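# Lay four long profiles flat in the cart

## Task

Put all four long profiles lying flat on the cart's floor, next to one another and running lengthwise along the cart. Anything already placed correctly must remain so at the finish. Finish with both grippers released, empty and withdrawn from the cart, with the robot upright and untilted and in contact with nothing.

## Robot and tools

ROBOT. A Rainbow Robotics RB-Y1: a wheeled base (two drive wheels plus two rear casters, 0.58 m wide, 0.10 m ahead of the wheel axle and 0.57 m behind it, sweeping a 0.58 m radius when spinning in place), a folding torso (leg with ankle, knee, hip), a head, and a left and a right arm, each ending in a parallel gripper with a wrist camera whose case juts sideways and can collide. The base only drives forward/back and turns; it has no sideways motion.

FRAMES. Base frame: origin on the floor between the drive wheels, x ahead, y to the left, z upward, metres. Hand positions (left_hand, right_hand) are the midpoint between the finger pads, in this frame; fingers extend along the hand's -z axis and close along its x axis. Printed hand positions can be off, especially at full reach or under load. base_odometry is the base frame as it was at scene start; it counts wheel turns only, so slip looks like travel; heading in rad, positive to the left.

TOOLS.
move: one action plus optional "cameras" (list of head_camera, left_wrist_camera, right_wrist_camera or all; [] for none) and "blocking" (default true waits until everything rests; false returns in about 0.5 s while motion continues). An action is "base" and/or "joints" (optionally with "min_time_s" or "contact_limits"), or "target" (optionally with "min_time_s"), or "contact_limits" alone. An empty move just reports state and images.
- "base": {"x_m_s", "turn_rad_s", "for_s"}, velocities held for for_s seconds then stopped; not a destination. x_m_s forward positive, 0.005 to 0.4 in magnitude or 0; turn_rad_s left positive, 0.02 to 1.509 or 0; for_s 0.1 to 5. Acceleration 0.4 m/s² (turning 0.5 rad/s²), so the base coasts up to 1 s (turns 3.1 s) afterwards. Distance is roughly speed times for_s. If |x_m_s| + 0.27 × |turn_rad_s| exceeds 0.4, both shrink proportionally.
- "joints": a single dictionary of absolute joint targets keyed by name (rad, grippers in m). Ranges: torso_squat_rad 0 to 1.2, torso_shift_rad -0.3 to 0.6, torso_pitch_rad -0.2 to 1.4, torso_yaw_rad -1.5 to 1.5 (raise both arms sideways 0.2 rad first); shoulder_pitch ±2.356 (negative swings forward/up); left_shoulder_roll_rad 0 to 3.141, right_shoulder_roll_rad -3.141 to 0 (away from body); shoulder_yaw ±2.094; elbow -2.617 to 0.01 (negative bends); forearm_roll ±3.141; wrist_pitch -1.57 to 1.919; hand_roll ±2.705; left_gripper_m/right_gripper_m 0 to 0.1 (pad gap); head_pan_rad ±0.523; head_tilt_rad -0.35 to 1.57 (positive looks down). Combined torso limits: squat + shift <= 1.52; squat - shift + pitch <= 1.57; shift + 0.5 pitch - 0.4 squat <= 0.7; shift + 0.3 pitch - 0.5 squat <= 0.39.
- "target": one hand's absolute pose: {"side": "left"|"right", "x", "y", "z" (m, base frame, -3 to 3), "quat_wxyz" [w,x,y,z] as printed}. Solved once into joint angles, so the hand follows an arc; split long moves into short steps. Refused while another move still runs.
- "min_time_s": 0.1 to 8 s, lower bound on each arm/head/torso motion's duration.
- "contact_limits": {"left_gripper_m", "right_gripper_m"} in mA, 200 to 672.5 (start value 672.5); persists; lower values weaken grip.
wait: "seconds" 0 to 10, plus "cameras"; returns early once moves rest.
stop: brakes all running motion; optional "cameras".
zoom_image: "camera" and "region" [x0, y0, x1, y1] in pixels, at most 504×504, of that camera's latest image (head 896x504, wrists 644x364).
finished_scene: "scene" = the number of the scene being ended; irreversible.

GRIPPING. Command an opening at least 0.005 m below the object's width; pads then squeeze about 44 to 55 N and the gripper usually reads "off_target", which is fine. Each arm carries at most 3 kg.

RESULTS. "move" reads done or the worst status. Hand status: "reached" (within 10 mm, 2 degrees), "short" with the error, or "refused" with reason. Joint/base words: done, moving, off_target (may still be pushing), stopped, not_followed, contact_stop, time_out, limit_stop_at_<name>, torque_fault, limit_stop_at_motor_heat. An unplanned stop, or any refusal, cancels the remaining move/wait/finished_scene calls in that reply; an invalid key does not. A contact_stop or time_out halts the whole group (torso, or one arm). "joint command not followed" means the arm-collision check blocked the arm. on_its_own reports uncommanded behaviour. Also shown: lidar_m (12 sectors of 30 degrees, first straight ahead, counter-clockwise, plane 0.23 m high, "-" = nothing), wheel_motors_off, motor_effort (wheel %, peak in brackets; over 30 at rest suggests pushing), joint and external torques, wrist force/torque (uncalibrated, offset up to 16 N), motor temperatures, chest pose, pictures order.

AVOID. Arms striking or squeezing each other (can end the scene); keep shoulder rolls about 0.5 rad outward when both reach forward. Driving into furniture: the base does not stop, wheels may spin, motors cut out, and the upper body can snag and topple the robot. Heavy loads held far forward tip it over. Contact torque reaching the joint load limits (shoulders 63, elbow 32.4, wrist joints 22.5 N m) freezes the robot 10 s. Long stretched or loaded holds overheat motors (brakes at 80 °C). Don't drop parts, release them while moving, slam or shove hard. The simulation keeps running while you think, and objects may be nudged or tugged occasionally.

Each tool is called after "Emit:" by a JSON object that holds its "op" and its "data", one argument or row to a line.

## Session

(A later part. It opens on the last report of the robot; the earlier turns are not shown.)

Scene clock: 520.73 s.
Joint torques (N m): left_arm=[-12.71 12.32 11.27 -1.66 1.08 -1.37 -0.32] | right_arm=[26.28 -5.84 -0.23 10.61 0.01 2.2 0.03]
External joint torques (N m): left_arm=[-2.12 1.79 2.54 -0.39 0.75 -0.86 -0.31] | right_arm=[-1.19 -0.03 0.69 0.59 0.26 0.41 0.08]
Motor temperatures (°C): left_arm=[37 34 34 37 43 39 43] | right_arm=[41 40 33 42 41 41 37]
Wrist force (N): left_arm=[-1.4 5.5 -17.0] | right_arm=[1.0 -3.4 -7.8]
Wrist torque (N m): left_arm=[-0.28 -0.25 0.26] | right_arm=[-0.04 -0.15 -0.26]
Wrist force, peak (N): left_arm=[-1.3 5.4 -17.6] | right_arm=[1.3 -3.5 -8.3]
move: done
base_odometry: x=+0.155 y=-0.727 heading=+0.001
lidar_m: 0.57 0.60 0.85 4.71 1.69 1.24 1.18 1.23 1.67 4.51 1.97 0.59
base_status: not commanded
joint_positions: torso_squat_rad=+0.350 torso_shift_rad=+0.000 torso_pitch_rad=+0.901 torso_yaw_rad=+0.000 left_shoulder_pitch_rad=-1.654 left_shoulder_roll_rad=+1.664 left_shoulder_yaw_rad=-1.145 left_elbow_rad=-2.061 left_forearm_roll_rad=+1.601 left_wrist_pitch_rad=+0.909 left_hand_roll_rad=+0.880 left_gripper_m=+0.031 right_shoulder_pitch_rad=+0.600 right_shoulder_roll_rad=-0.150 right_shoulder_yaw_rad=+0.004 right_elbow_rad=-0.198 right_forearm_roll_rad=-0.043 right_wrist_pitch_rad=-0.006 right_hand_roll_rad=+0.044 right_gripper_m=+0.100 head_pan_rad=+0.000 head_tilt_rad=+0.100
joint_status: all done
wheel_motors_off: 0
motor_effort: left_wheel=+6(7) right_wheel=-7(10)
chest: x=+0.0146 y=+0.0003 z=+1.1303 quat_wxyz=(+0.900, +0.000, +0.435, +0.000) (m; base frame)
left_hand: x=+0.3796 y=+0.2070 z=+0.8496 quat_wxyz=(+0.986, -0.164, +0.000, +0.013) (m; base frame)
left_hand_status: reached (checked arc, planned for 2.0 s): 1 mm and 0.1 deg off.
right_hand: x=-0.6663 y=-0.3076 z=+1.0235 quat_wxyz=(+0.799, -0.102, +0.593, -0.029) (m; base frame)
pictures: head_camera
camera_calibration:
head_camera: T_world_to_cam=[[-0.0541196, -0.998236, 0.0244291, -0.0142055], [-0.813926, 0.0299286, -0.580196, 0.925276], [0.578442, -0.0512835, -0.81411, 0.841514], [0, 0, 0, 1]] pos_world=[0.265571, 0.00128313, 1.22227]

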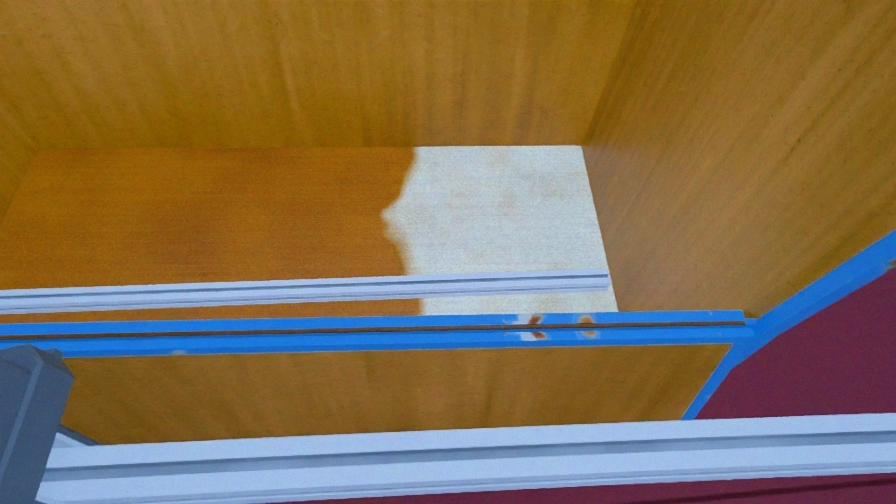

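Emit:
{"op": "move", "data": {
  "joints": {"head_pan_rad":-0.3,"head_tilt_rad":0.1},
  "cameras": ["head_camera"]
}}

Scene clock: 526.33 s.
Joint torques (N m): left_arm=[-12.74 12.47 11.47 -1.82 0.97 -1.27 -0.18] | right_arm=[26.62 -6.03 -0.54 10.62 -0.09 2.01 -0.18]
External joint torques (N m): left_arm=[-2.15 1.94 2.74 -0.54 0.65 -0.76 -0.18] | right_arm=[-0.85 -0.23 0.38 0.61 0.15 0.23 -0.13]
Motor temperatures (°C): left_arm=[37 34 34 37 43 39 43] | right_arm=[41 40 33 42 41 41 37]
Wrist force (N): left_arm=[-1.2 5.4 -17.2] | right_arm=[0.9 -3.4 -8.0]
Wrist torque (N m): left_arm=[-0.29 -0.26 0.26] | right_arm=[-0.04 -0.16 -0.26]
Wrist force, peak (N): left_arm=[-1.5 5.2 -17.7] | right_arm=[1.0 -3.3 -8.3]
move: done
base_odometry: x=+0.155 y=-0.727 heading=+0.001
lidar_m: 0.57 0.60 0.82 4.71 1.69 1.23 1.17 1.22 1.67 4.50 1.97 0.60
base_status: not commanded
joint_positions: torso_squat_rad=+0.350 torso_shift_rad=+0.000 torso_pitch_rad=+0.901 torso_yaw_rad=+0.000 left_shoulder_pitch_rad=-1.654 left_shoulder_roll_rad=+1.664 left_shoulder_yaw_rad=-1.145 left_elbow_rad=-2.061 left_forearm_roll_rad=+1.601 left_wrist_pitch_rad=+0.909 left_hand_roll_rad=+0.880 left_gripper_m=+0.031 right_shoulder_pitch_rad=+0.600 right_shoulder_roll_rad=-0.150 right_shoulder_yaw_rad=+0.004 right_elbow_rad=-0.198 right_forearm_roll_rad=-0.043 right_wrist_pitch_rad=-0.006 right_hand_roll_rad=+0.044 right_gripper_m=+0.100 head_pan_rad=-0.300 head_tilt_rad=+0.100
joint_status: all done
wheel_motors_off: 0
motor_effort: left_wheel=+5(7) right_wheel=-8(10)
chest: x=+0.0146 y=+0.0003 z=+1.1303 quat_wxyz=(+0.900, +0.000, +0.435, +0.000) (m; base frame)
left_hand: x=+0.3796 y=+0.2070 z=+0.8496 quat_wxyz=(+0.986, -0.164, +0.000, +0.013) (m; base frame)
right_hand: x=-0.6663 y=-0.3076 z=+1.0235 quat_wxyz=(+0.799, -0.102, +0.593, -0.029) (m; base frame)
pictures: head_camera
camera_calibration:
head_camera: T_world_to_cam=[[-0.235898, -0.938085, 0.253669, -0.264243], [-0.806881, 0.043605, -0.589102, 0.934985], [0.541567, -0.343649, -0.76721, 0.790454], [0, 0, 0, 1]] pos_world=[0.264003, -0.0170141, 1.22428]

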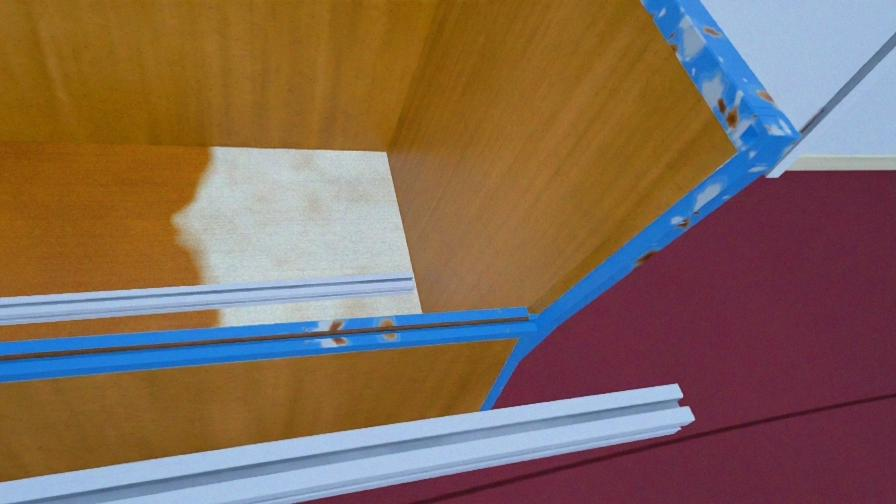

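Emit:
{"op": "move", "data": {
  "target": {"side":"left","x":0.37,"y":0.213,"z":0.85,"quat_wxyz":[0.9863,-0.165,0,0.0125]},
  "cameras": []
}}

Emit:
{"op": "move", "data": {
  "base": {"x_m_s":0.2,"for_s":1.2},
  "cameras": []
}}

Emit:
{"op": "move", "data": {
  "base": {"x_m_s":0.1,"for_s":1.6},
  "cameras": ["head_camera"]
}}

Scene clock: 531.03 s.
Joint torques (N m): left_arm=[-12.94 11.02 9.71 -1.83 0.81 -0.84 0.04] | right_arm=[26.09 -6.08 -1 10.6 -0.05 2.1 -0.16]
External joint torques (N m): left_arm=[-2.9 0.35 1.19 -0.56 0.49 -0.34 0.04] | right_arm=[-1.37 -0.27 -0.08 0.59 0.19 0.32 -0.11]
Motor temperatures (°C): left_arm=[37 34 35 37 43 39 43] | right_arm=[42 40 33 42 41 41 37]
Wrist force (N): left_arm=[-1.6 5.2 -17.1] | right_arm=[0.9 -3.4 -8.0]
Wrist torque (N m): left_arm=[-0.30 -0.30 0.23] | right_arm=[-0.06 -0.16 -0.27]
Wrist force, peak (N): left_arm=[-3.1 4.2 -19.1] | right_arm=[1.1 -3.6 -8.2]
move: done
base_odometry: x=+0.155 y=-0.727 heading=+0.001
lidar_m: 0.57 0.60 0.82 4.71 1.70 1.24 1.17 1.22 1.66 4.51 1.98 0.60
base_status: not commanded
joint_positions: torso_squat_rad=+0.350 torso_shift_rad=+0.000 torso_pitch_rad=+0.900 torso_yaw_rad=+0.000 left_shoulder_pitch_rad=-1.635 left_shoulder_roll_rad=+1.701 left_shoulder_yaw_rad=-1.152 left_elbow_rad=-2.095 left_forearm_roll_rad=+1.602 left_wrist_pitch_rad=+0.884 left_hand_roll_rad=+0.875 left_gripper_m=+0.031 right_shoulder_pitch_rad=+0.600 right_shoulder_roll_rad=-0.150 right_shoulder_yaw_rad=+0.004 right_elbow_rad=-0.198 right_forearm_roll_rad=-0.043 right_wrist_pitch_rad=-0.006 right_hand_roll_rad=+0.044 right_gripper_m=+0.100 head_pan_rad=-0.300 head_tilt_rad=+0.100
joint_status: all done
wheel_motors_off: 0
motor_effort: left_wheel=+9(9) right_wheel=-5(10)
chest: x=+0.0146 y=+0.0004 z=+1.1303 quat_wxyz=(+0.900, +0.000, +0.435, +0.000) (m; base frame)
left_hand: x=+0.3696 y=+0.2128 z=+0.8495 quat_wxyz=(+0.986, -0.164, +0.001, +0.013) (m; base frame)
left_hand_status: reached (checked arc, planned for 0.2 s): 1 mm and 0.2 deg off.
right_hand: x=-0.6663 y=-0.3076 z=+1.0235 quat_wxyz=(+0.799, -0.102, +0.593, -0.029) (m; base frame)
pictures: none
No camera images: "cameras" was empty.

Scene clock: 533.37 s.
Joint torques (N m): left_arm=[-12.8 11.55 10.13 -2.23 0.61 -0.93 -0.14] | right_arm=[26.06 -5.89 -0.49 10.46 -0.12 1.99 -0.2]
External joint torques (N m): left_arm=[-2.76 0.88 1.61 -0.95 0.29 -0.42 -0.14] | right_arm=[-1.41 -0.08 0.43 0.45 0.12 0.21 -0.15]
Motor temperatures (°C): left_arm=[37 34 35 37 43 39 43] | right_arm=[42 40 33 42 41 41 37]
Wrist force (N): left_arm=[-1.4 5.7 -17.2] | right_arm=[0.9 -3.4 -7.8]
Wrist torque (N m): left_arm=[-0.33 -0.27 0.25] | right_arm=[-0.03 -0.16 -0.27]
Wrist force, peak (N): left_arm=[-1.4 5.7 -17.6] | right_arm=[1.1 -3.4 -8.5]
move: done
base_odometry: x=+0.395 y=-0.727 heading=+0.001
lidar_m: 0.33 0.35 0.50 2.12 2.03 1.50 1.42 1.46 2.01 4.59 0.46 0.35
base_status: done (sent for 1.2 of 1.2 s)
joint_positions: torso_squat_rad=+0.350 torso_shift_rad=+0.000 torso_pitch_rad=+0.901 torso_yaw_rad=+0.000 left_shoulder_pitch_rad=-1.635 left_shoulder_roll_rad=+1.701 left_shoulder_yaw_rad=-1.152 left_elbow_rad=-2.095 left_forearm_roll_rad=+1.602 left_wrist_pitch_rad=+0.884 left_hand_roll_rad=+0.875 left_gripper_m=+0.031 right_shoulder_pitch_rad=+0.600 right_shoulder_roll_rad=-0.150 right_shoulder_yaw_rad=+0.004 right_elbow_rad=-0.198 right_forearm_roll_rad=-0.043 right_wrist_pitch_rad=-0.006 right_hand_roll_rad=+0.044 right_gripper_m=+0.100 head_pan_rad=-0.300 head_tilt_rad=+0.100
joint_status: not commanded
wheel_motors_off: 0
motor_effort: left_wheel=+5(34) right_wheel=-6(21)
chest: x=+0.0146 y=+0.0004 z=+1.1303 quat_wxyz=(+0.900, +0.000, +0.435, +0.000) (m; base frame)
left_hand: x=+0.3697 y=+0.2128 z=+0.8495 quat_wxyz=(+0.986, -0.164, +0.001, +0.013) (m; base frame)
right_hand: x=-0.6663 y=-0.3076 z=+1.0235 quat_wxyz=(+0.799, -0.102, +0.593, -0.029) (m; base frame)
pictures: none
No camera images: "cameras" was empty.

Scene clock: 535.77 s.
Joint torques (N m): left_arm=[-13.13 10.93 9.99 -2.01 0.76 -0.88 0.14] | right_arm=[26.46 -5.95 -0.68 10.55 0.1 2.06 -0.25]
External joint torques (N m): left_arm=[-3.09 0.25 1.47 -0.73 0.44 -0.37 0.14] | right_arm=[-1.01 -0.15 0.24 0.54 0.34 0.28 -0.2]
Motor temperatures (°C): left_arm=[37 34 35 37 43 39 43] | right_arm=[42 40 33 42 41 41 37]
Wrist force (N): left_arm=[-2.0 5.4 -17.6] | right_arm=[1.2 -3.2 -8.0]
Wrist torque (N m): left_arm=[-0.28 -0.33 0.23] | right_arm=[-0.06 -0.13 -0.27]
Wrist force, peak (N): left_arm=[-2.0 5.4 -17.6] | right_arm=[0.9 -3.4 -8.4]
move: done
base_odometry: x=+0.555 y=-0.727 heading=+0.002
lidar_m: 0.17 0.18 0.25 0.78 2.27 1.65 1.57 1.62 2.23 3.96 0.25 0.18
base_status: done (sent for 1.6 of 1.6 s)
joint_positions: torso_squat_rad=+0.350 torso_shift_rad=+0.000 torso_pitch_rad=+0.901 torso_yaw_rad=+0.000 left_shoulder_pitch_rad=-1.635 left_shoulder_roll_rad=+1.701 left_shoulder_yaw_rad=-1.152 left_elbow_rad=-2.095 left_forearm_roll_rad=+1.602 left_wrist_pitch_rad=+0.884 left_hand_roll_rad=+0.875 left_gripper_m=+0.031 right_shoulder_pitch_rad=+0.600 right_shoulder_roll_rad=-0.150 right_shoulder_yaw_rad=+0.004 right_elbow_rad=-0.198 right_forearm_roll_rad=-0.043 right_wrist_pitch_rad=-0.006 right_hand_roll_rad=+0.044 right_gripper_m=+0.100 head_pan_rad=-0.300 head_tilt_rad=+0.100
joint_status: not commanded
wheel_motors_off: 0
motor_effort: left_wheel=+4(32) right_wheel=-10(22)
chest: x=+0.0146 y=+0.0004 z=+1.1303 quat_wxyz=(+0.900, +0.000, +0.435, +0.000) (m; base frame)
left_hand: x=+0.3697 y=+0.2128 z=+0.8495 quat_wxyz=(+0.986, -0.164, +0.001, +0.013) (m; base frame)
right_hand: x=-0.6663 y=-0.3076 z=+1.0235 quat_wxyz=(+0.799, -0.102, +0.593, -0.029) (m; base frame)
pictures: head_camera
camera_calibration:
head_camera: T_world_to_cam=[[-0.235905, -0.938078, 0.253689, -0.264261], [-0.806873, 0.0435934, -0.589114, 0.934999], [0.541576, -0.34367, -0.767194, 0.790439], [0, 0, 0, 1]] pos_world=[0.264003, -0.0170068, 1.22428]

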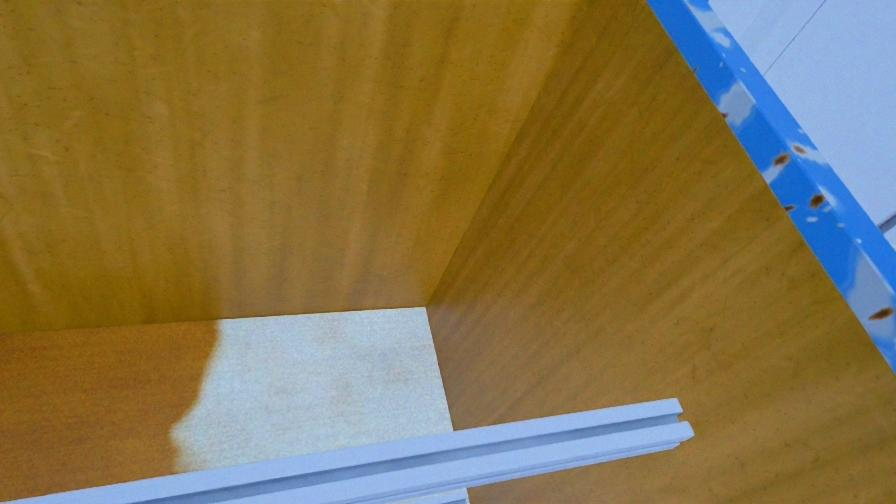

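Emit:
{"op": "move", "data": {
  "joints": {"torso_squat_rad":0.55,"torso_pitch_rad":1.0,"torso_shift_rad":0.1,"head_pan_rad":0,"head_tilt_rad":0.6},
  "cameras": ["head_camera"]
}}

Emit:
{"op": "move", "data": {
  "target": {"side":"left","x":0.37,"y":0.213,"z":0.52,"quat_wxyz":[0.9863,-0.165,0,0.0125]},
  "min_time_s": 3,
  "cameras": ["head_camera"]
}}

Scene clock: 541.67 s.
Joint torques (N m): left_arm=[-12.51 11.53 9.27 -3.2 0.7 -0.81 0.01] | right_arm=[26.3 -6.19 -0.42 10.76 0.22 2.07 -0.16]
External joint torques (N m): left_arm=[-3.19 0.52 1.3 -1.27 0.28 -0.43 0.01] | right_arm=[-1.53 -0.67 0.49 0.62 0.47 0.23 -0.11]
Motor temperatures (°C): left_arm=[37 34 35 37 43 39 43] | right_arm=[42 40 32 42 41 41 37]
Wrist force (N): left_arm=[0.1 5.4 -17.2] | right_arm=[1.1 -3.0 -7.1]
Wrist torque (N m): left_arm=[-0.31 -0.25 0.22] | right_arm=[-0.05 -0.15 -0.26]
Wrist force, peak (N): left_arm=[0.2 5.7 -18.1] | right_arm=[1.1 -3.5 -8.2]
move: done
base_odometry: x=+0.555 y=-0.727 heading=+0.002
lidar_m: 0.17 0.18 0.27 0.77 2.26 1.66 1.57 1.64 2.24 3.95 0.25 0.18
base_status: not commanded
joint_positions: torso_squat_rad=+0.550 torso_shift_rad=+0.100 torso_pitch_rad=+1.001 torso_yaw_rad=+0.000 left_shoulder_pitch_rad=-1.635 left_shoulder_roll_rad=+1.701 left_shoulder_yaw_rad=-1.152 left_elbow_rad=-2.095 left_forearm_roll_rad=+1.602 left_wrist_pitch_rad=+0.884 left_hand_roll_rad=+0.875 left_gripper_m=+0.031 right_shoulder_pitch_rad=+0.600 right_shoulder_roll_rad=-0.150 right_shoulder_yaw_rad=+0.004 right_elbow_rad=-0.198 right_forearm_roll_rad=-0.043 right_wrist_pitch_rad=-0.006 right_hand_roll_rad=+0.044 right_gripper_m=+0.100 head_pan_rad=+0.000 head_tilt_rad=+0.600
joint_status: all done
wheel_motors_off: 0
motor_effort: left_wheel=+5(9) right_wheel=-10(10)
chest: x=+0.0922 y=+0.0003 z=+1.0413 quat_wxyz=(+0.877, +0.000, +0.480, +0.000) (m; base frame)
left_hand: x=+0.4175 y=+0.2128 z=+0.7265 quat_wxyz=(+0.985, -0.164, +0.051, +0.021) (m; base frame)
right_hand: x=-0.5960 y=-0.3076 z=+1.0031 quat_wxyz=(+0.768, -0.103, +0.632, -0.024) (m; base frame)
pictures: head_camera
camera_calibration:
head_camera: T_world_to_cam=[[-0.0310973, -0.99821, 0.0510953, -0.0433078], [-0.999359, 0.0301436, -0.019331, 0.350924], [0.0177561, -0.0516636, -0.998507, 1.06552], [0, 0, 0, 1]] pos_world=[0.330433, 0.00124028, 1.07293]

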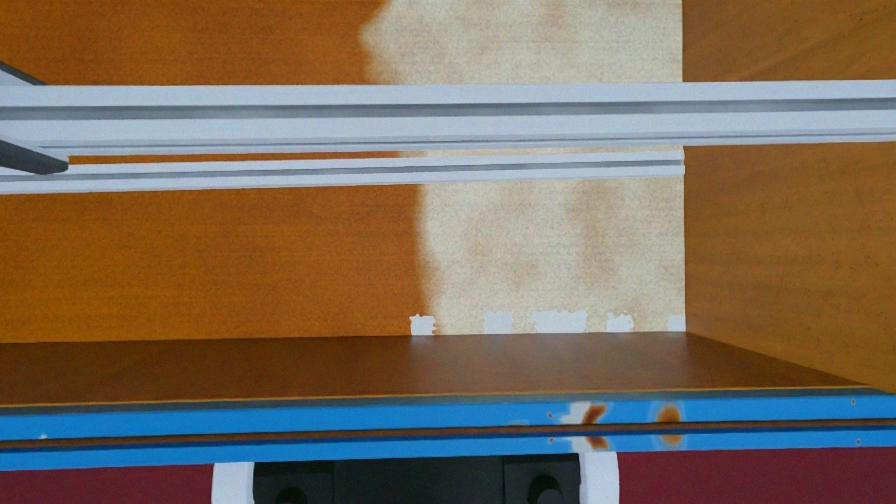

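Scene clock: 545.00 s.
Joint torques (N m): left_arm=[-8.96 9.3 4.66 -4.89 -0.2 -1.31 0.81] | right_arm=[26.66 -5.99 -0.48 10.62 0.04 2 -0.11]
External joint torques (N m): left_arm=[-1.29 -1.18 -0.31 -1.42 -0.35 -0.77 0.81] | right_arm=[-1.17 -0.47 0.42 0.48 0.29 0.16 -0.06]
Motor temperatures (°C): left_arm=[37 34 35 37 43 39 43] | right_arm=[42 40 32 42 41 41 37]
Wrist force (N): left_arm=[-1.5 5.5 -17.0] | right_arm=[1.5 -3.3 -7.4]
Wrist torque (N m): left_arm=[-0.36 -0.23 0.23] | right_arm=[-0.02 -0.10 -0.26]
Wrist force, peak (N): left_arm=[-0.8 5.5 -17.6] | right_arm=[1.2 -3.3 -7.7]
move: done
base_odometry: x=+0.555 y=-0.727 heading=+0.002
lidar_m: 0.17 0.19 0.26 0.77 2.27 1.66 1.58 1.64 2.22 3.97 0.25 0.18
base_status: not commanded
joint_positions: torso_squat_rad=+0.550 torso_shift_rad=+0.100 torso_pitch_rad=+1.001 torso_yaw_rad=+0.000 left_shoulder_pitch_rad=-1.351 left_shoulder_roll_rad=+1.270 left_shoulder_yaw_rad=-1.377 left_elbow_rad=-1.636 left_forearm_roll_rad=+1.068 left_wrist_pitch_rad=+0.431 left_hand_roll_rad=+0.976 left_gripper_m=+0.031 right_shoulder_pitch_rad=+0.600 right_shoulder_roll_rad=-0.150 right_shoulder_yaw_rad=+0.004 right_elbow_rad=-0.198 right_forearm_roll_rad=-0.043 right_wrist_pitch_rad=-0.006 right_hand_roll_rad=+0.044 right_gripper_m=+0.100 head_pan_rad=+0.000 head_tilt_rad=+0.600
joint_status: all done
wheel_motors_off: 0
motor_effort: left_wheel=+4(5) right_wheel=-9(11)
chest: x=+0.0922 y=+0.0003 z=+1.0413 quat_wxyz=(+0.877, +0.000, +0.480, +0.000) (m; base frame)
left_hand: x=+0.3696 y=+0.2134 z=+0.5207 quat_wxyz=(+0.986, -0.164, -0.001, +0.013) (m; base frame)
left_hand_status: reached (checked arc, planned for 3.0 s): 1 mm and 0.2 deg off.
right_hand: x=-0.5960 y=-0.3076 z=+1.0031 quat_wxyz=(+0.768, -0.103, +0.632, -0.024) (m; base frame)
pictures: head_camera
camera_calibration:
head_camera: T_world_to_cam=[[-0.031098, -0.99821, 0.0510951, -0.0433078], [-0.999358, 0.0301436, -0.0193434, 0.35093], [0.0177686, -0.0516638, -0.998506, 1.06552], [0, 0, 0, 1]] pos_world=[0.330425, 0.00124033, 1.07293]

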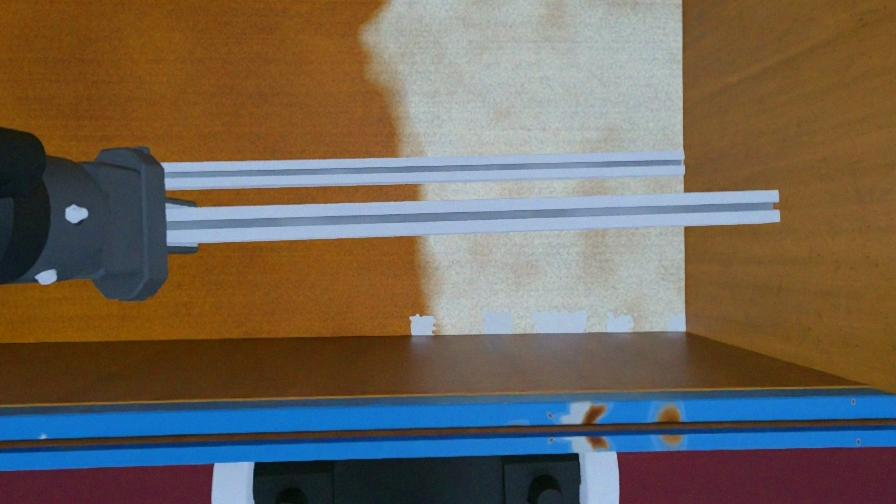

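Emit:
{"op": "move", "data": {
  "joints": {"torso_squat_rad":0.75,"torso_pitch_rad":1.0,"torso_shift_rad":0.22},
  "cameras": []
}}

Emit:
{"op": "move", "data": {
  "target": {"side":"left","x":0.37,"y":0.204,"z":0.345,"quat_wxyz":[0.9863,-0.165,0,0.009]},
  "min_time_s": 1.5,
  "cameras": ["head_camera"]
}}

Scene clock: 552.73 s.
Joint torques (N m): left_arm=[-9.28 9.86 5.19 -5.1 -0.18 -1.13 0.52] | right_arm=[26.74 -5.55 -0.61 11.04 0.22 2.03 -0.23]
External joint torques (N m): left_arm=[-1.61 -0.62 0.23 -1.63 -0.34 -0.59 0.52] | right_arm=[-1.09 -0.03 0.29 0.89 0.47 0.2 -0.18]
Motor temperatures (°C): left_arm=[36 34 35 37 43 39 43] | right_arm=[42 40 32 42 40 41 37]
Wrist force (N): left_arm=[-1.0 5.4 -17.0] | right_arm=[0.8 -3.2 -7.5]
Wrist torque (N m): left_arm=[-0.36 -0.20 0.24] | right_arm=[-0.06 -0.22 -0.27]
Wrist force, peak (N): left_arm=[-0.3 5.6 -17.6] | right_arm=[1.1 -3.3 -7.9]
move: done
base_odometry: x=+0.555 y=-0.727 heading=+0.002
lidar_m: 0.17 0.18 0.27 0.77 2.27 1.67 1.57 1.65 2.23 3.96 0.25 0.18
base_status: not commanded
joint_positions: torso_squat_rad=+0.750 torso_shift_rad=+0.220 torso_pitch_rad=+1.000 torso_yaw_rad=+0.000 left_shoulder_pitch_rad=-1.351 left_shoulder_roll_rad=+1.270 left_shoulder_yaw_rad=-1.377 left_elbow_rad=-1.636 left_forearm_roll_rad=+1.068 left_wrist_pitch_rad=+0.431 left_hand_roll_rad=+0.976 left_gripper_m=+0.031 right_shoulder_pitch_rad=+0.600 right_shoulder_roll_rad=-0.150 right_shoulder_yaw_rad=+0.004 right_elbow_rad=-0.198 right_forearm_roll_rad=-0.043 right_wrist_pitch_rad=-0.006 right_hand_roll_rad=+0.044 right_gripper_m=+0.100 head_pan_rad=+0.000 head_tilt_rad=+0.600
joint_status: all done
wheel_motors_off: 0
motor_effort: left_wheel=+5(8) right_wheel=-7(9)
chest: x=+0.1443 y=+0.0003 z=+0.9474 quat_wxyz=(+0.877, +0.000, +0.480, +0.000) (m; base frame)
left_hand: x=+0.4218 y=+0.2134 z=+0.4267 quat_wxyz=(+0.986, -0.164, -0.001, +0.013) (m; base frame)
right_hand: x=-0.5438 y=-0.3076 z=+0.9091 quat_wxyz=(+0.768, -0.103, +0.632, -0.024) (m; base frame)
pictures: none
No camera images: "cameras" was empty.

Scene clock: 554.57 s.
Joint torques (N m): left_arm=[-7.31 8.35 3.17 -4.67 0.24 -1.31 0.65] | right_arm=[26.65 -6.01 -0.81 10.72 0.04 2.09 -0.23]
External joint torques (N m): left_arm=[-1.44 -0.33 0.01 -1.5 0.15 -0.77 0.65] | right_arm=[-1.18 -0.49 0.09 0.57 0.29 0.25 -0.18]
Motor temperatures (°C): left_arm=[36 34 34 37 43 39 43] | right_arm=[42 40 32 42 40 41 37]
Wrist force (N): left_arm=[-1.1 5.1 -17.3] | right_arm=[0.9 -3.3 -7.7]
Wrist torque (N m): left_arm=[-0.27 -0.26 0.21] | right_arm=[-0.02 -0.18 -0.26]
Wrist force, peak (N): left_arm=[-1.4 4.4 -18.1] | right_arm=[1.1 -3.2 -7.8]
move: done
base_odometry: x=+0.555 y=-0.727 heading=+0.002
lidar_m: 0.17 0.18 0.27 0.77 2.27 1.65 1.58 1.64 2.23 3.96 0.25 0.18
base_status: not commanded
joint_positions: torso_squat_rad=+0.750 torso_shift_rad=+0.220 torso_pitch_rad=+1.000 torso_yaw_rad=+0.000 left_shoulder_pitch_rad=-1.241 left_shoulder_roll_rad=+1.026 left_shoulder_yaw_rad=-1.433 left_elbow_rad=-1.323 left_forearm_roll_rad=+0.951 left_wrist_pitch_rad=+0.265 left_hand_roll_rad=+0.984 left_gripper_m=+0.031 right_shoulder_pitch_rad=+0.600 right_shoulder_roll_rad=-0.150 right_shoulder_yaw_rad=+0.004 right_elbow_rad=-0.198 right_forearm_roll_rad=-0.043 right_wrist_pitch_rad=-0.006 right_hand_roll_rad=+0.044 right_gripper_m=+0.100 head_pan_rad=+0.000 head_tilt_rad=+0.600
joint_status: all done
wheel_motors_off: 0
motor_effort: left_wheel=+6(6) right_wheel=-8(10)
chest: x=+0.1443 y=+0.0003 z=+0.9474 quat_wxyz=(+0.877, +0.000, +0.480, +0.000) (m; base frame)
left_hand: x=+0.3697 y=+0.2044 z=+0.3458 quat_wxyz=(+0.987, -0.163, -0.001, +0.009) (m; base frame)
left_hand_status: reached (checked arc, planned for 1.5 s): 1 mm and 0.2 deg off.
right_hand: x=-0.5438 y=-0.3076 z=+0.9091 quat_wxyz=(+0.768, -0.103, +0.632, -0.024) (m; base frame)
pictures: head_camera
camera_calibration:
head_camera: T_world_to_cam=[[-0.0311027, -0.99821, 0.0510922, -0.036897], [-0.999357, 0.0301436, -0.0194364, 0.401331], [0.0178615, -0.0516638, -0.998505, 0.970789], [0, 0, 0, 1]] pos_world=[0.382586, 0.00122613, 0.979023]

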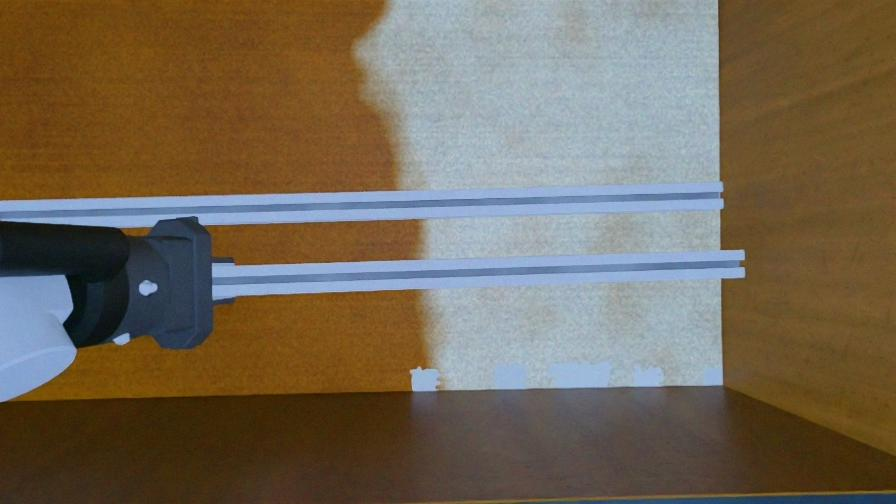

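Emit:
{"op": "move", "data": {
  "target": {"side":"left","x":0.37,"y":0.204,"z":0.318,"quat_wxyz":[0.9863,-0.165,0,0.009]},
  "min_time_s": 1,
  "cameras": []
}}

Emit:
{"op": "move", "data": {
  "target": {"side":"left","x":0.37,"y":0.204,"z":0.308,"quat_wxyz":[0.9863,-0.165,0,0.009]},
  "min_time_s": 1,
  "cameras": ["head_camera"]
}}

Scene clock: 561.10 s.
Joint torques (N m): left_arm=[-7.67 8.12 2.7 -3.61 0.27 -1.15 -0.28] | right_arm=[27.14 -5.91 -0.82 11.04 -0.02 2.01 -0.22]
External joint torques (N m): left_arm=[-1.36 0.13 0.06 -1.32 0.22 -0.66 -0.28] | right_arm=[-0.69 -0.39 0.08 0.9 0.23 0.17 -0.17]
Motor temperatures (°C): left_arm=[36 34 34 37 43 38 43] | right_arm=[42 40 32 42 40 41 37]
Wrist force (N): left_arm=[-0.9 5.1 -17.4] | right_arm=[1.0 -3.2 -7.5]
Wrist torque (N m): left_arm=[-0.47 -0.18 0.18] | right_arm=[-0.04 -0.18 -0.26]
Wrist force, peak (N): left_arm=[-1.7 4.8 -18.3] | right_arm=[1.1 -3.5 -7.7]
move: done
base_odometry: x=+0.555 y=-0.727 heading=+0.002
lidar_m: 0.17 0.18 0.25 0.78 2.28 1.66 1.57 1.64 2.23 3.97 0.25 0.18
base_status: not commanded
joint_positions: torso_squat_rad=+0.750 torso_shift_rad=+0.220 torso_pitch_rad=+1.000 torso_yaw_rad=+0.000 left_shoulder_pitch_rad=-1.299 left_shoulder_roll_rad=+0.921 left_shoulder_yaw_rad=-1.558 left_elbow_rad=-1.126 left_forearm_roll_rad=+1.166 left_wrist_pitch_rad=+0.159 left_hand_roll_rad=+0.832 left_gripper_m=+0.031 right_shoulder_pitch_rad=+0.600 right_shoulder_roll_rad=-0.150 right_shoulder_yaw_rad=+0.004 right_elbow_rad=-0.198 right_forearm_roll_rad=-0.043 right_wrist_pitch_rad=-0.006 right_hand_roll_rad=+0.044 right_gripper_m=+0.100 head_pan_rad=+0.000 head_tilt_rad=+0.600
joint_status: all done
wheel_motors_off: 0
motor_effort: left_wheel=+5(6) right_wheel=-6(9)
chest: x=+0.1443 y=+0.0003 z=+0.9474 quat_wxyz=(+0.877, +0.000, +0.480, +0.000) (m; base frame)
left_hand: x=+0.3701 y=+0.2047 z=+0.3180 quat_wxyz=(+0.987, -0.160, -0.004, +0.010) (m; base frame)
left_hand_status: reached (checked arc, planned for 1.0 s): 1 mm and 0.8 deg off.
right_hand: x=-0.5438 y=-0.3076 z=+0.9091 quat_wxyz=(+0.768, -0.103, +0.632, -0.024) (m; base frame)
pictures: none
No camera images: "cameras" was empty.

Scene clock: 562.43 s.
Joint torques (N m): left_arm=[-8.52 6.41 1.94 -3.07 0.36 -1 -0.06] | right_arm=[26.28 -5.62 -0.57 10.85 -0.09 1.99 -0.15]
External joint torques (N m): left_arm=[-1.86 -1.21 -0.4 -1.28 0.33 -0.55 -0.06] | right_arm=[-1.55 -0.1 0.33 0.7 0.16 0.16 -0.1]
Motor temperatures (°C): left_arm=[36 34 34 37 43 38 43] | right_arm=[42 40 32 42 40 41 37]
Wrist force (N): left_arm=[-1.3 4.8 -16.9] | right_arm=[0.9 -3.4 -7.5]
Wrist torque (N m): left_arm=[-0.37 -0.25 0.25] | right_arm=[-0.02 -0.20 -0.25]
Wrist force, peak (N): left_arm=[-1.2 5.7 -17.6] | right_arm=[1.2 -3.5 -7.8]
move: done
base_odometry: x=+0.555 y=-0.727 heading=+0.002
lidar_m: 0.16 0.17 0.25 0.78 2.28 1.66 1.57 1.64 2.23 3.96 0.25 0.18
base_status: not commanded
joint_positions: torso_squat_rad=+0.750 torso_shift_rad=+0.220 torso_pitch_rad=+1.000 torso_yaw_rad=+0.000 left_shoulder_pitch_rad=-1.349 left_shoulder_roll_rad=+0.874 left_shoulder_yaw_rad=-1.672 left_elbow_rad=-1.045 left_forearm_roll_rad=+1.363 left_wrist_pitch_rad=+0.095 left_hand_roll_rad=+0.714 left_gripper_m=+0.031 right_shoulder_pitch_rad=+0.600 right_shoulder_roll_rad=-0.150 right_shoulder_yaw_rad=+0.004 right_elbow_rad=-0.198 right_forearm_roll_rad=-0.043 right_wrist_pitch_rad=-0.006 right_hand_roll_rad=+0.044 right_gripper_m=+0.100 head_pan_rad=+0.000 head_tilt_rad=+0.600
joint_status: all done
wheel_motors_off: 0
motor_effort: left_wheel=+5(6) right_wheel=-5(9)
chest: x=+0.1443 y=+0.0003 z=+0.9474 quat_wxyz=(+0.877, +0.000, +0.480, +0.000) (m; base frame)
left_hand: x=+0.3698 y=+0.2045 z=+0.3081 quat_wxyz=(+0.987, -0.159, -0.005, +0.010) (m; base frame)
left_hand_status: reached (checked arc, planned for 1.0 s): 1 mm and 0.9 deg off.
right_hand: x=-0.5438 y=-0.3076 z=+0.9091 quat_wxyz=(+0.768, -0.103, +0.632, -0.024) (m; base frame)
pictures: head_camera
camera_calibration:
head_camera: T_world_to_cam=[[-0.0311082, -0.998209, 0.0511005, -0.0369042], [-0.999356, 0.0301489, -0.0194369, 0.401332], [0.0178615, -0.0516723, -0.998504, 0.970789], [0, 0, 0, 1]] pos_world=[0.382586, 0.00122506, 0.979023]

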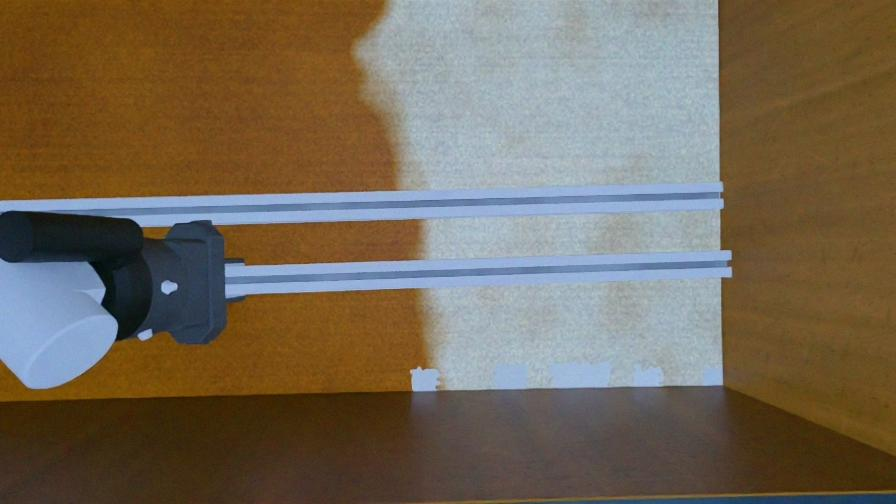

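Emit:
{"op": "move", "data": {
  "target": {"side":"left","x":0.37,"y":0.204,"z":0.301,"quat_wxyz":[0.9863,-0.165,0,0.009]},
  "min_time_s": 1,
  "cameras": ["head_camera"]
}}

Scene clock: 571.27 s.
Joint torques (N m): left_arm=[-5.93 2.23 4 2.98 0.26 -1.22 0.39] | right_arm=[26.13 -5.53 -0.17 10.67 0.09 2.13 0.05]
External joint torques (N m): left_arm=[0.78 -5.25 1.72 4.53 0.23 -0.9 0.39] | right_arm=[-1.7 -0.03 0.73 0.53 0.34 0.29 0.1]
Motor temperatures (°C): left_arm=[36 34 34 37 43 38 43] | right_arm=[43 40 32 42 40 41 37]
Wrist force (N): left_arm=[-11.9 -8.4 49.2] | right_arm=[0.9 -3.3 -7.5]
Wrist torque (N m): left_arm=[-0.66 -0.54 -0.10] | right_arm=[-0.05 -0.18 -0.26]
Wrist force, peak (N): left_arm=[-11.9 -8.2 52.6] | right_arm=[1.0 -3.4 -7.8]
move: done
base_odometry: x=+0.555 y=-0.727 heading=+0.002
lidar_m: 0.18 0.19 0.26 0.77 2.27 1.67 1.58 1.63 2.24 3.97 0.25 0.18
base_status: not commanded
joint_positions: torso_squat_rad=+0.750 torso_shift_rad=+0.220 torso_pitch_rad=+0.999 torso_yaw_rad=+0.000 left_shoulder_pitch_rad=-1.338 left_shoulder_roll_rad=+0.842 left_shoulder_yaw_rad=-1.660 left_elbow_rad=-0.984 left_forearm_roll_rad=+1.650 left_wrist_pitch_rad=+0.099 left_hand_roll_rad=+0.417 left_gripper_m=+0.031 right_shoulder_pitch_rad=+0.600 right_shoulder_roll_rad=-0.150 right_shoulder_yaw_rad=+0.004 right_elbow_rad=-0.198 right_forearm_roll_rad=-0.043 right_wrist_pitch_rad=-0.006 right_hand_roll_rad=+0.044 right_gripper_m=+0.100 head_pan_rad=+0.000 head_tilt_rad=+0.600
joint_status: all done
wheel_motors_off: 0
motor_effort: left_wheel=+7(8) right_wheel=-7(9)
chest: x=+0.1437 y=+0.0002 z=+0.9478 quat_wxyz=(+0.878, +0.000, +0.479, +0.000) (m; base frame)
left_hand: x=+0.3701 y=+0.2046 z=+0.3023 quat_wxyz=(+0.987, -0.158, -0.004, +0.010) (m; base frame)
left_hand_status: reached (checked arc, planned for 1.0 s): 1 mm and 1.0 deg off.
right_hand: x=-0.5443 y=-0.3079 z=+0.9083 quat_wxyz=(+0.768, -0.103, +0.631, -0.024) (m; base frame)
pictures: head_camera
camera_calibration:
head_camera: T_world_to_cam=[[-0.0309704, -0.998244, 0.0504963, -0.0364835], [-0.999331, 0.0299425, -0.0209868, 0.402198], [0.019438, -0.0511125, -0.998504, 0.97099], [0, 0, 0, 1]] pos_world=[0.381925, 0.00116751, 0.97982]

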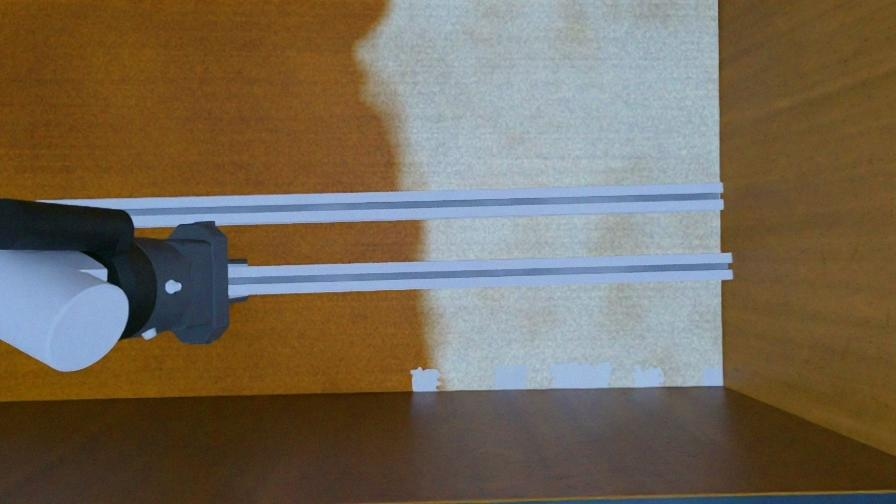

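Emit:
{"op": "move", "data": {
  "target": {"side":"left","x":0.37,"y":0.206,"z":0.304,"quat_wxyz":[0.989,-0.148,0,0.009]},
  "min_time_s": 1,
  "cameras": ["head_camera"]
}}

Scene clock: 577.57 s.
Joint torques (N m): left_arm=[-5.69 10.95 -0.6 0.13 -1.09 1.1 0.57] | right_arm=[26.68 -5.45 -0.81 10.82 0.05 2.03 -0.13]
External joint torques (N m): left_arm=[1.2 3.47 -2.89 1.66 -1.13 1.4 0.58] | right_arm=[-1.15 0.06 0.09 0.68 0.3 0.19 -0.08]
Motor temperatures (°C): left_arm=[36 34 34 37 43 38 43] | right_arm=[43 40 32 42 40 41 37]
Wrist force (N): left_arm=[-1.6 -3.1 -2.4] | right_arm=[0.9 -3.3 -7.6]
Wrist torque (N m): left_arm=[-1.18 -0.61 0.40] | right_arm=[-0.04 -0.19 -0.26]
Wrist force, peak (N): left_arm=[-12.2 -8.1 49.2] | right_arm=[1.0 -3.5 -7.8]
move: done
base_odometry: x=+0.555 y=-0.727 heading=+0.002
lidar_m: 0.17 0.18 0.26 0.78 2.27 1.67 1.58 1.64 2.24 3.97 0.25 0.18
base_status: not commanded
joint_positions: torso_squat_rad=+0.750 torso_shift_rad=+0.220 torso_pitch_rad=+0.999 torso_yaw_rad=+0.000 left_shoulder_pitch_rad=-1.358 left_shoulder_roll_rad=+0.847 left_shoulder_yaw_rad=-1.685 left_elbow_rad=-0.994 left_forearm_roll_rad=+1.631 left_wrist_pitch_rad=+0.110 left_hand_roll_rad=+0.458 left_gripper_m=+0.031 right_shoulder_pitch_rad=+0.600 right_shoulder_roll_rad=-0.150 right_shoulder_yaw_rad=+0.004 right_elbow_rad=-0.198 right_forearm_roll_rad=-0.043 right_wrist_pitch_rad=-0.006 right_hand_roll_rad=+0.044 right_gripper_m=+0.100 head_pan_rad=+0.000 head_tilt_rad=+0.600
joint_status: all done
wheel_motors_off: 0
motor_effort: left_wheel=+7(8) right_wheel=-8(9)
chest: x=+0.1440 y=+0.0002 z=+0.9476 quat_wxyz=(+0.878, +0.000, +0.479, +0.000) (m; base frame)
left_hand: x=+0.3701 y=+0.2050 z=+0.3035 quat_wxyz=(+0.988, -0.154, +0.003, +0.008) (m; base frame)
left_hand_status: reached (checked arc, planned for 1.0 s): 1 mm and 0.8 deg off.
right_hand: x=-0.5442 y=-0.3077 z=+0.9086 quat_wxyz=(+0.768, -0.103, +0.631, -0.024) (m; base frame)
pictures: head_camera
camera_calibration:
head_camera: T_world_to_cam=[[-0.0311613, -0.99822, 0.050857, -0.0367818], [-0.999337, 0.0301561, -0.0204145, 0.401878], [0.0188445, -0.0514594, -0.998497, 0.970887], [0, 0, 0, 1]] pos_world=[0.38217, 0.00112583, 0.979502]

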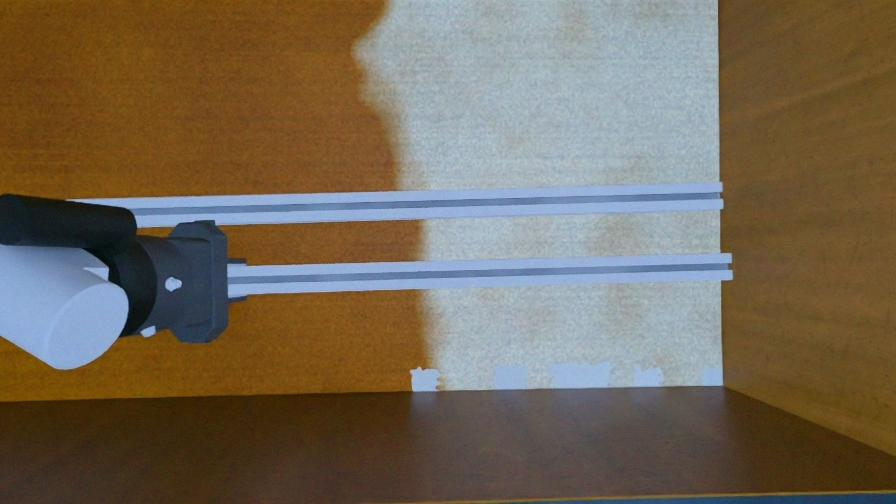

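Emit:
{"op": "move", "data": {
  "joints": {"left_gripper_m":0.05},
  "cameras": ["head_camera"]
}}

Emit:
{"op": "move", "data": {
  "target": {"side":"left","x":0.37,"y":0.205,"z":0.38,"quat_wxyz":[0.988,-0.154,0,0.009]},
  "min_time_s": 1.5,
  "cameras": ["head_camera"]
}}

Scene clock: 581.80 s.
Joint torques (N m): left_arm=[-9.76 10.36 2.6 3.28 -0.52 -1.72 0.59] | right_arm=[26.26 -5.5 -0.62 10.79 0.26 2.06 -0.19]
External joint torques (N m): left_arm=[-2.89 2.89 0.32 4.81 -0.56 -1.41 0.6] | right_arm=[-1.57 0.01 0.28 0.64 0.52 0.22 -0.14]
Motor temperatures (°C): left_arm=[36 34 34 36 43 38 43] | right_arm=[43 40 32 43 40 41 37]
Wrist force (N): left_arm=[-13.2 -7.6 20.9] | right_arm=[1.0 -3.2 -7.5]
Wrist torque (N m): left_arm=[-0.50 -0.77 0.11] | right_arm=[-0.07 -0.19 -0.26]
Wrist force, peak (N): left_arm=[-19.7 -9.2 30.2] | right_arm=[1.1 -3.4 -7.8]
move: done
base_odometry: x=+0.555 y=-0.727 heading=+0.002
lidar_m: 0.17 0.18 0.26 0.77 2.27 1.65 1.58 1.64 2.23 3.96 0.26 0.17
base_status: not commanded
joint_positions: torso_squat_rad=+0.750 torso_shift_rad=+0.220 torso_pitch_rad=+0.999 torso_yaw_rad=+0.000 left_shoulder_pitch_rad=-1.357 left_shoulder_roll_rad=+0.847 left_shoulder_yaw_rad=-1.686 left_elbow_rad=-0.995 left_forearm_roll_rad=+1.631 left_wrist_pitch_rad=+0.111 left_hand_roll_rad=+0.458 left_gripper_m=+0.050 right_shoulder_pitch_rad=+0.600 right_shoulder_roll_rad=-0.150 right_shoulder_yaw_rad=+0.004 right_elbow_rad=-0.198 right_forearm_roll_rad=-0.043 right_wrist_pitch_rad=-0.006 right_hand_roll_rad=+0.044 right_gripper_m=+0.100 head_pan_rad=+0.000 head_tilt_rad=+0.600
joint_status: all done
wheel_motors_off: 0
motor_effort: left_wheel=+8(9) right_wheel=-4(9)
chest: x=+0.1439 y=+0.0002 z=+0.9477 quat_wxyz=(+0.878, +0.000, +0.479, +0.000) (m; base frame)
left_hand: x=+0.3688 y=+0.2054 z=+0.3034 quat_wxyz=(+0.988, -0.154, +0.004, +0.008) (m; base frame)
right_hand: x=-0.5442 y=-0.3078 z=+0.9086 quat_wxyz=(+0.768, -0.103, +0.631, -0.024) (m; base frame)
pictures: head_camera
camera_calibration:
head_camera: T_world_to_cam=[[-0.0311011, -0.998227, 0.0507543, -0.0366961], [-0.999337, 0.0300945, -0.0204772, 0.401894], [0.0189134, -0.0513575, -0.998501, 0.970906], [0, 0, 0, 1]] pos_world=[0.382123, 0.00113748, 0.979543]

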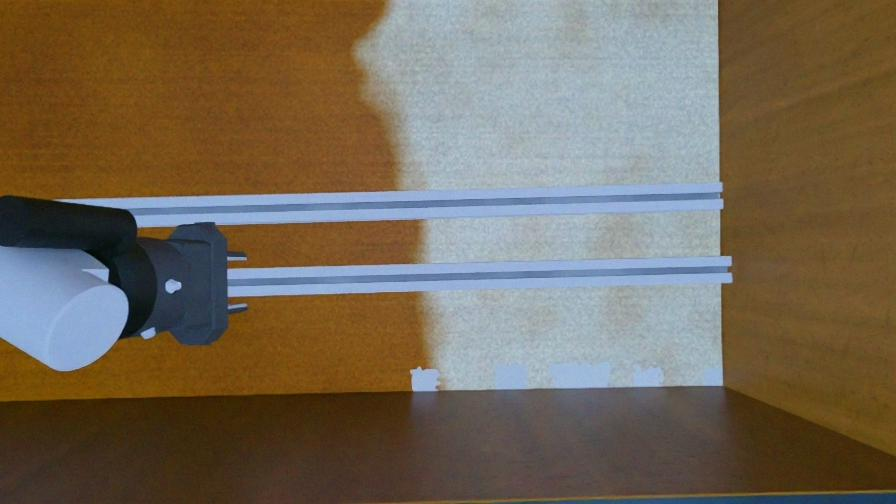

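Scene clock: 583.63 s.
Joint torques (N m): left_arm=[-5.44 9.39 4.31 -4.31 0.03 -0.42 0.29] | right_arm=[26.85 -5.5 -0.54 10.7 -0.19 2.11 -0.23]
External joint torques (N m): left_arm=[0.4 0.19 0.73 -0.45 -0.07 0.14 0.3] | right_arm=[-0.98 0.01 0.37 0.56 0.06 0.28 -0.18]
Motor temperatures (°C): left_arm=[36 34 34 37 43 38 43] | right_arm=[43 40 32 43 40 41 37]
Wrist force (N): left_arm=[-1.0 2.5 -8.6] | right_arm=[1.1 -3.2 -7.5]
Wrist torque (N m): left_arm=[-0.50 -0.19 0.21] | right_arm=[-0.05 -0.17 -0.26]
Wrist force, peak (N): left_arm=[-12.1 -7.6 19.2] | right_arm=[1.3 -3.4 -7.7]
move: done
base_odometry: x=+0.555 y=-0.727 heading=+0.002
lidar_m: 0.16 0.18 0.26 0.78 2.27 1.66 1.57 1.63 2.23 3.96 0.24 0.17
base_status: not commanded
joint_positions: torso_squat_rad=+0.750 torso_shift_rad=+0.220 torso_pitch_rad=+1.000 torso_yaw_rad=+0.000 left_shoulder_pitch_rad=-1.242 left_shoulder_roll_rad=+1.137 left_shoulder_yaw_rad=-1.406 left_elbow_rad=-1.536 left_forearm_roll_rad=+0.775 left_wrist_pitch_rad=+0.372 left_hand_roll_rad=+1.182 left_gripper_m=+0.050 right_shoulder_pitch_rad=+0.600 right_shoulder_roll_rad=-0.150 right_shoulder_yaw_rad=+0.004 right_elbow_rad=-0.198 right_forearm_roll_rad=-0.043 right_wrist_pitch_rad=-0.006 right_hand_roll_rad=+0.044 right_gripper_m=+0.100 head_pan_rad=+0.000 head_tilt_rad=+0.600
joint_status: all done
wheel_motors_off: 0
motor_effort: left_wheel=+6(9) right_wheel=-6(8)
chest: x=+0.1441 y=+0.0002 z=+0.9476 quat_wxyz=(+0.878, +0.000, +0.479, +0.000) (m; base frame)
left_hand: x=+0.3702 y=+0.2050 z=+0.3798 quat_wxyz=(+0.988, -0.155, +0.001, +0.009) (m; base frame)
left_hand_status: reached (checked arc, planned for 1.5 s): 0 mm and 0.2 deg off.
right_hand: x=-0.5441 y=-0.3077 z=+0.9087 quat_wxyz=(+0.768, -0.103, +0.631, -0.024) (m; base frame)
pictures: head_camera
camera_calibration:
head_camera: T_world_to_cam=[[-0.0311553, -0.99822, 0.0508619, -0.0367806], [-0.999343, 0.0301664, -0.020095, 0.401693], [0.0185249, -0.0514546, -0.998504, 0.970851], [0, 0, 0, 1]] pos_world=[0.382298, 0.0011219, 0.979341]

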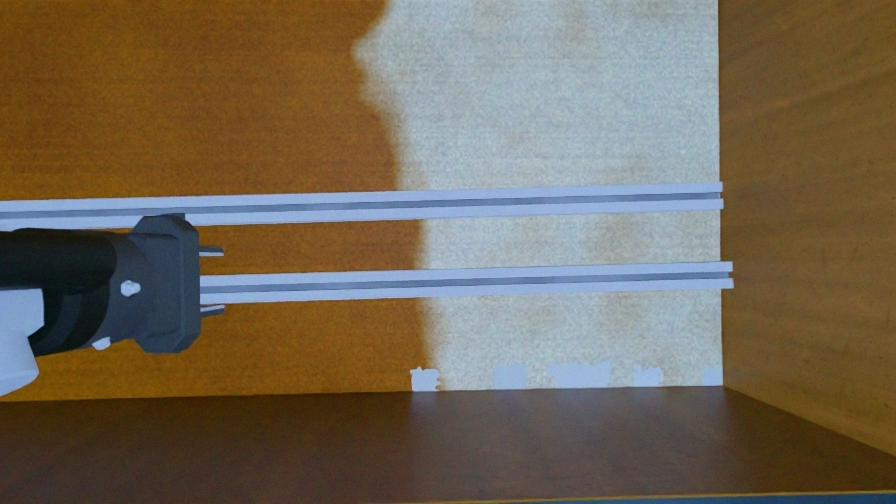

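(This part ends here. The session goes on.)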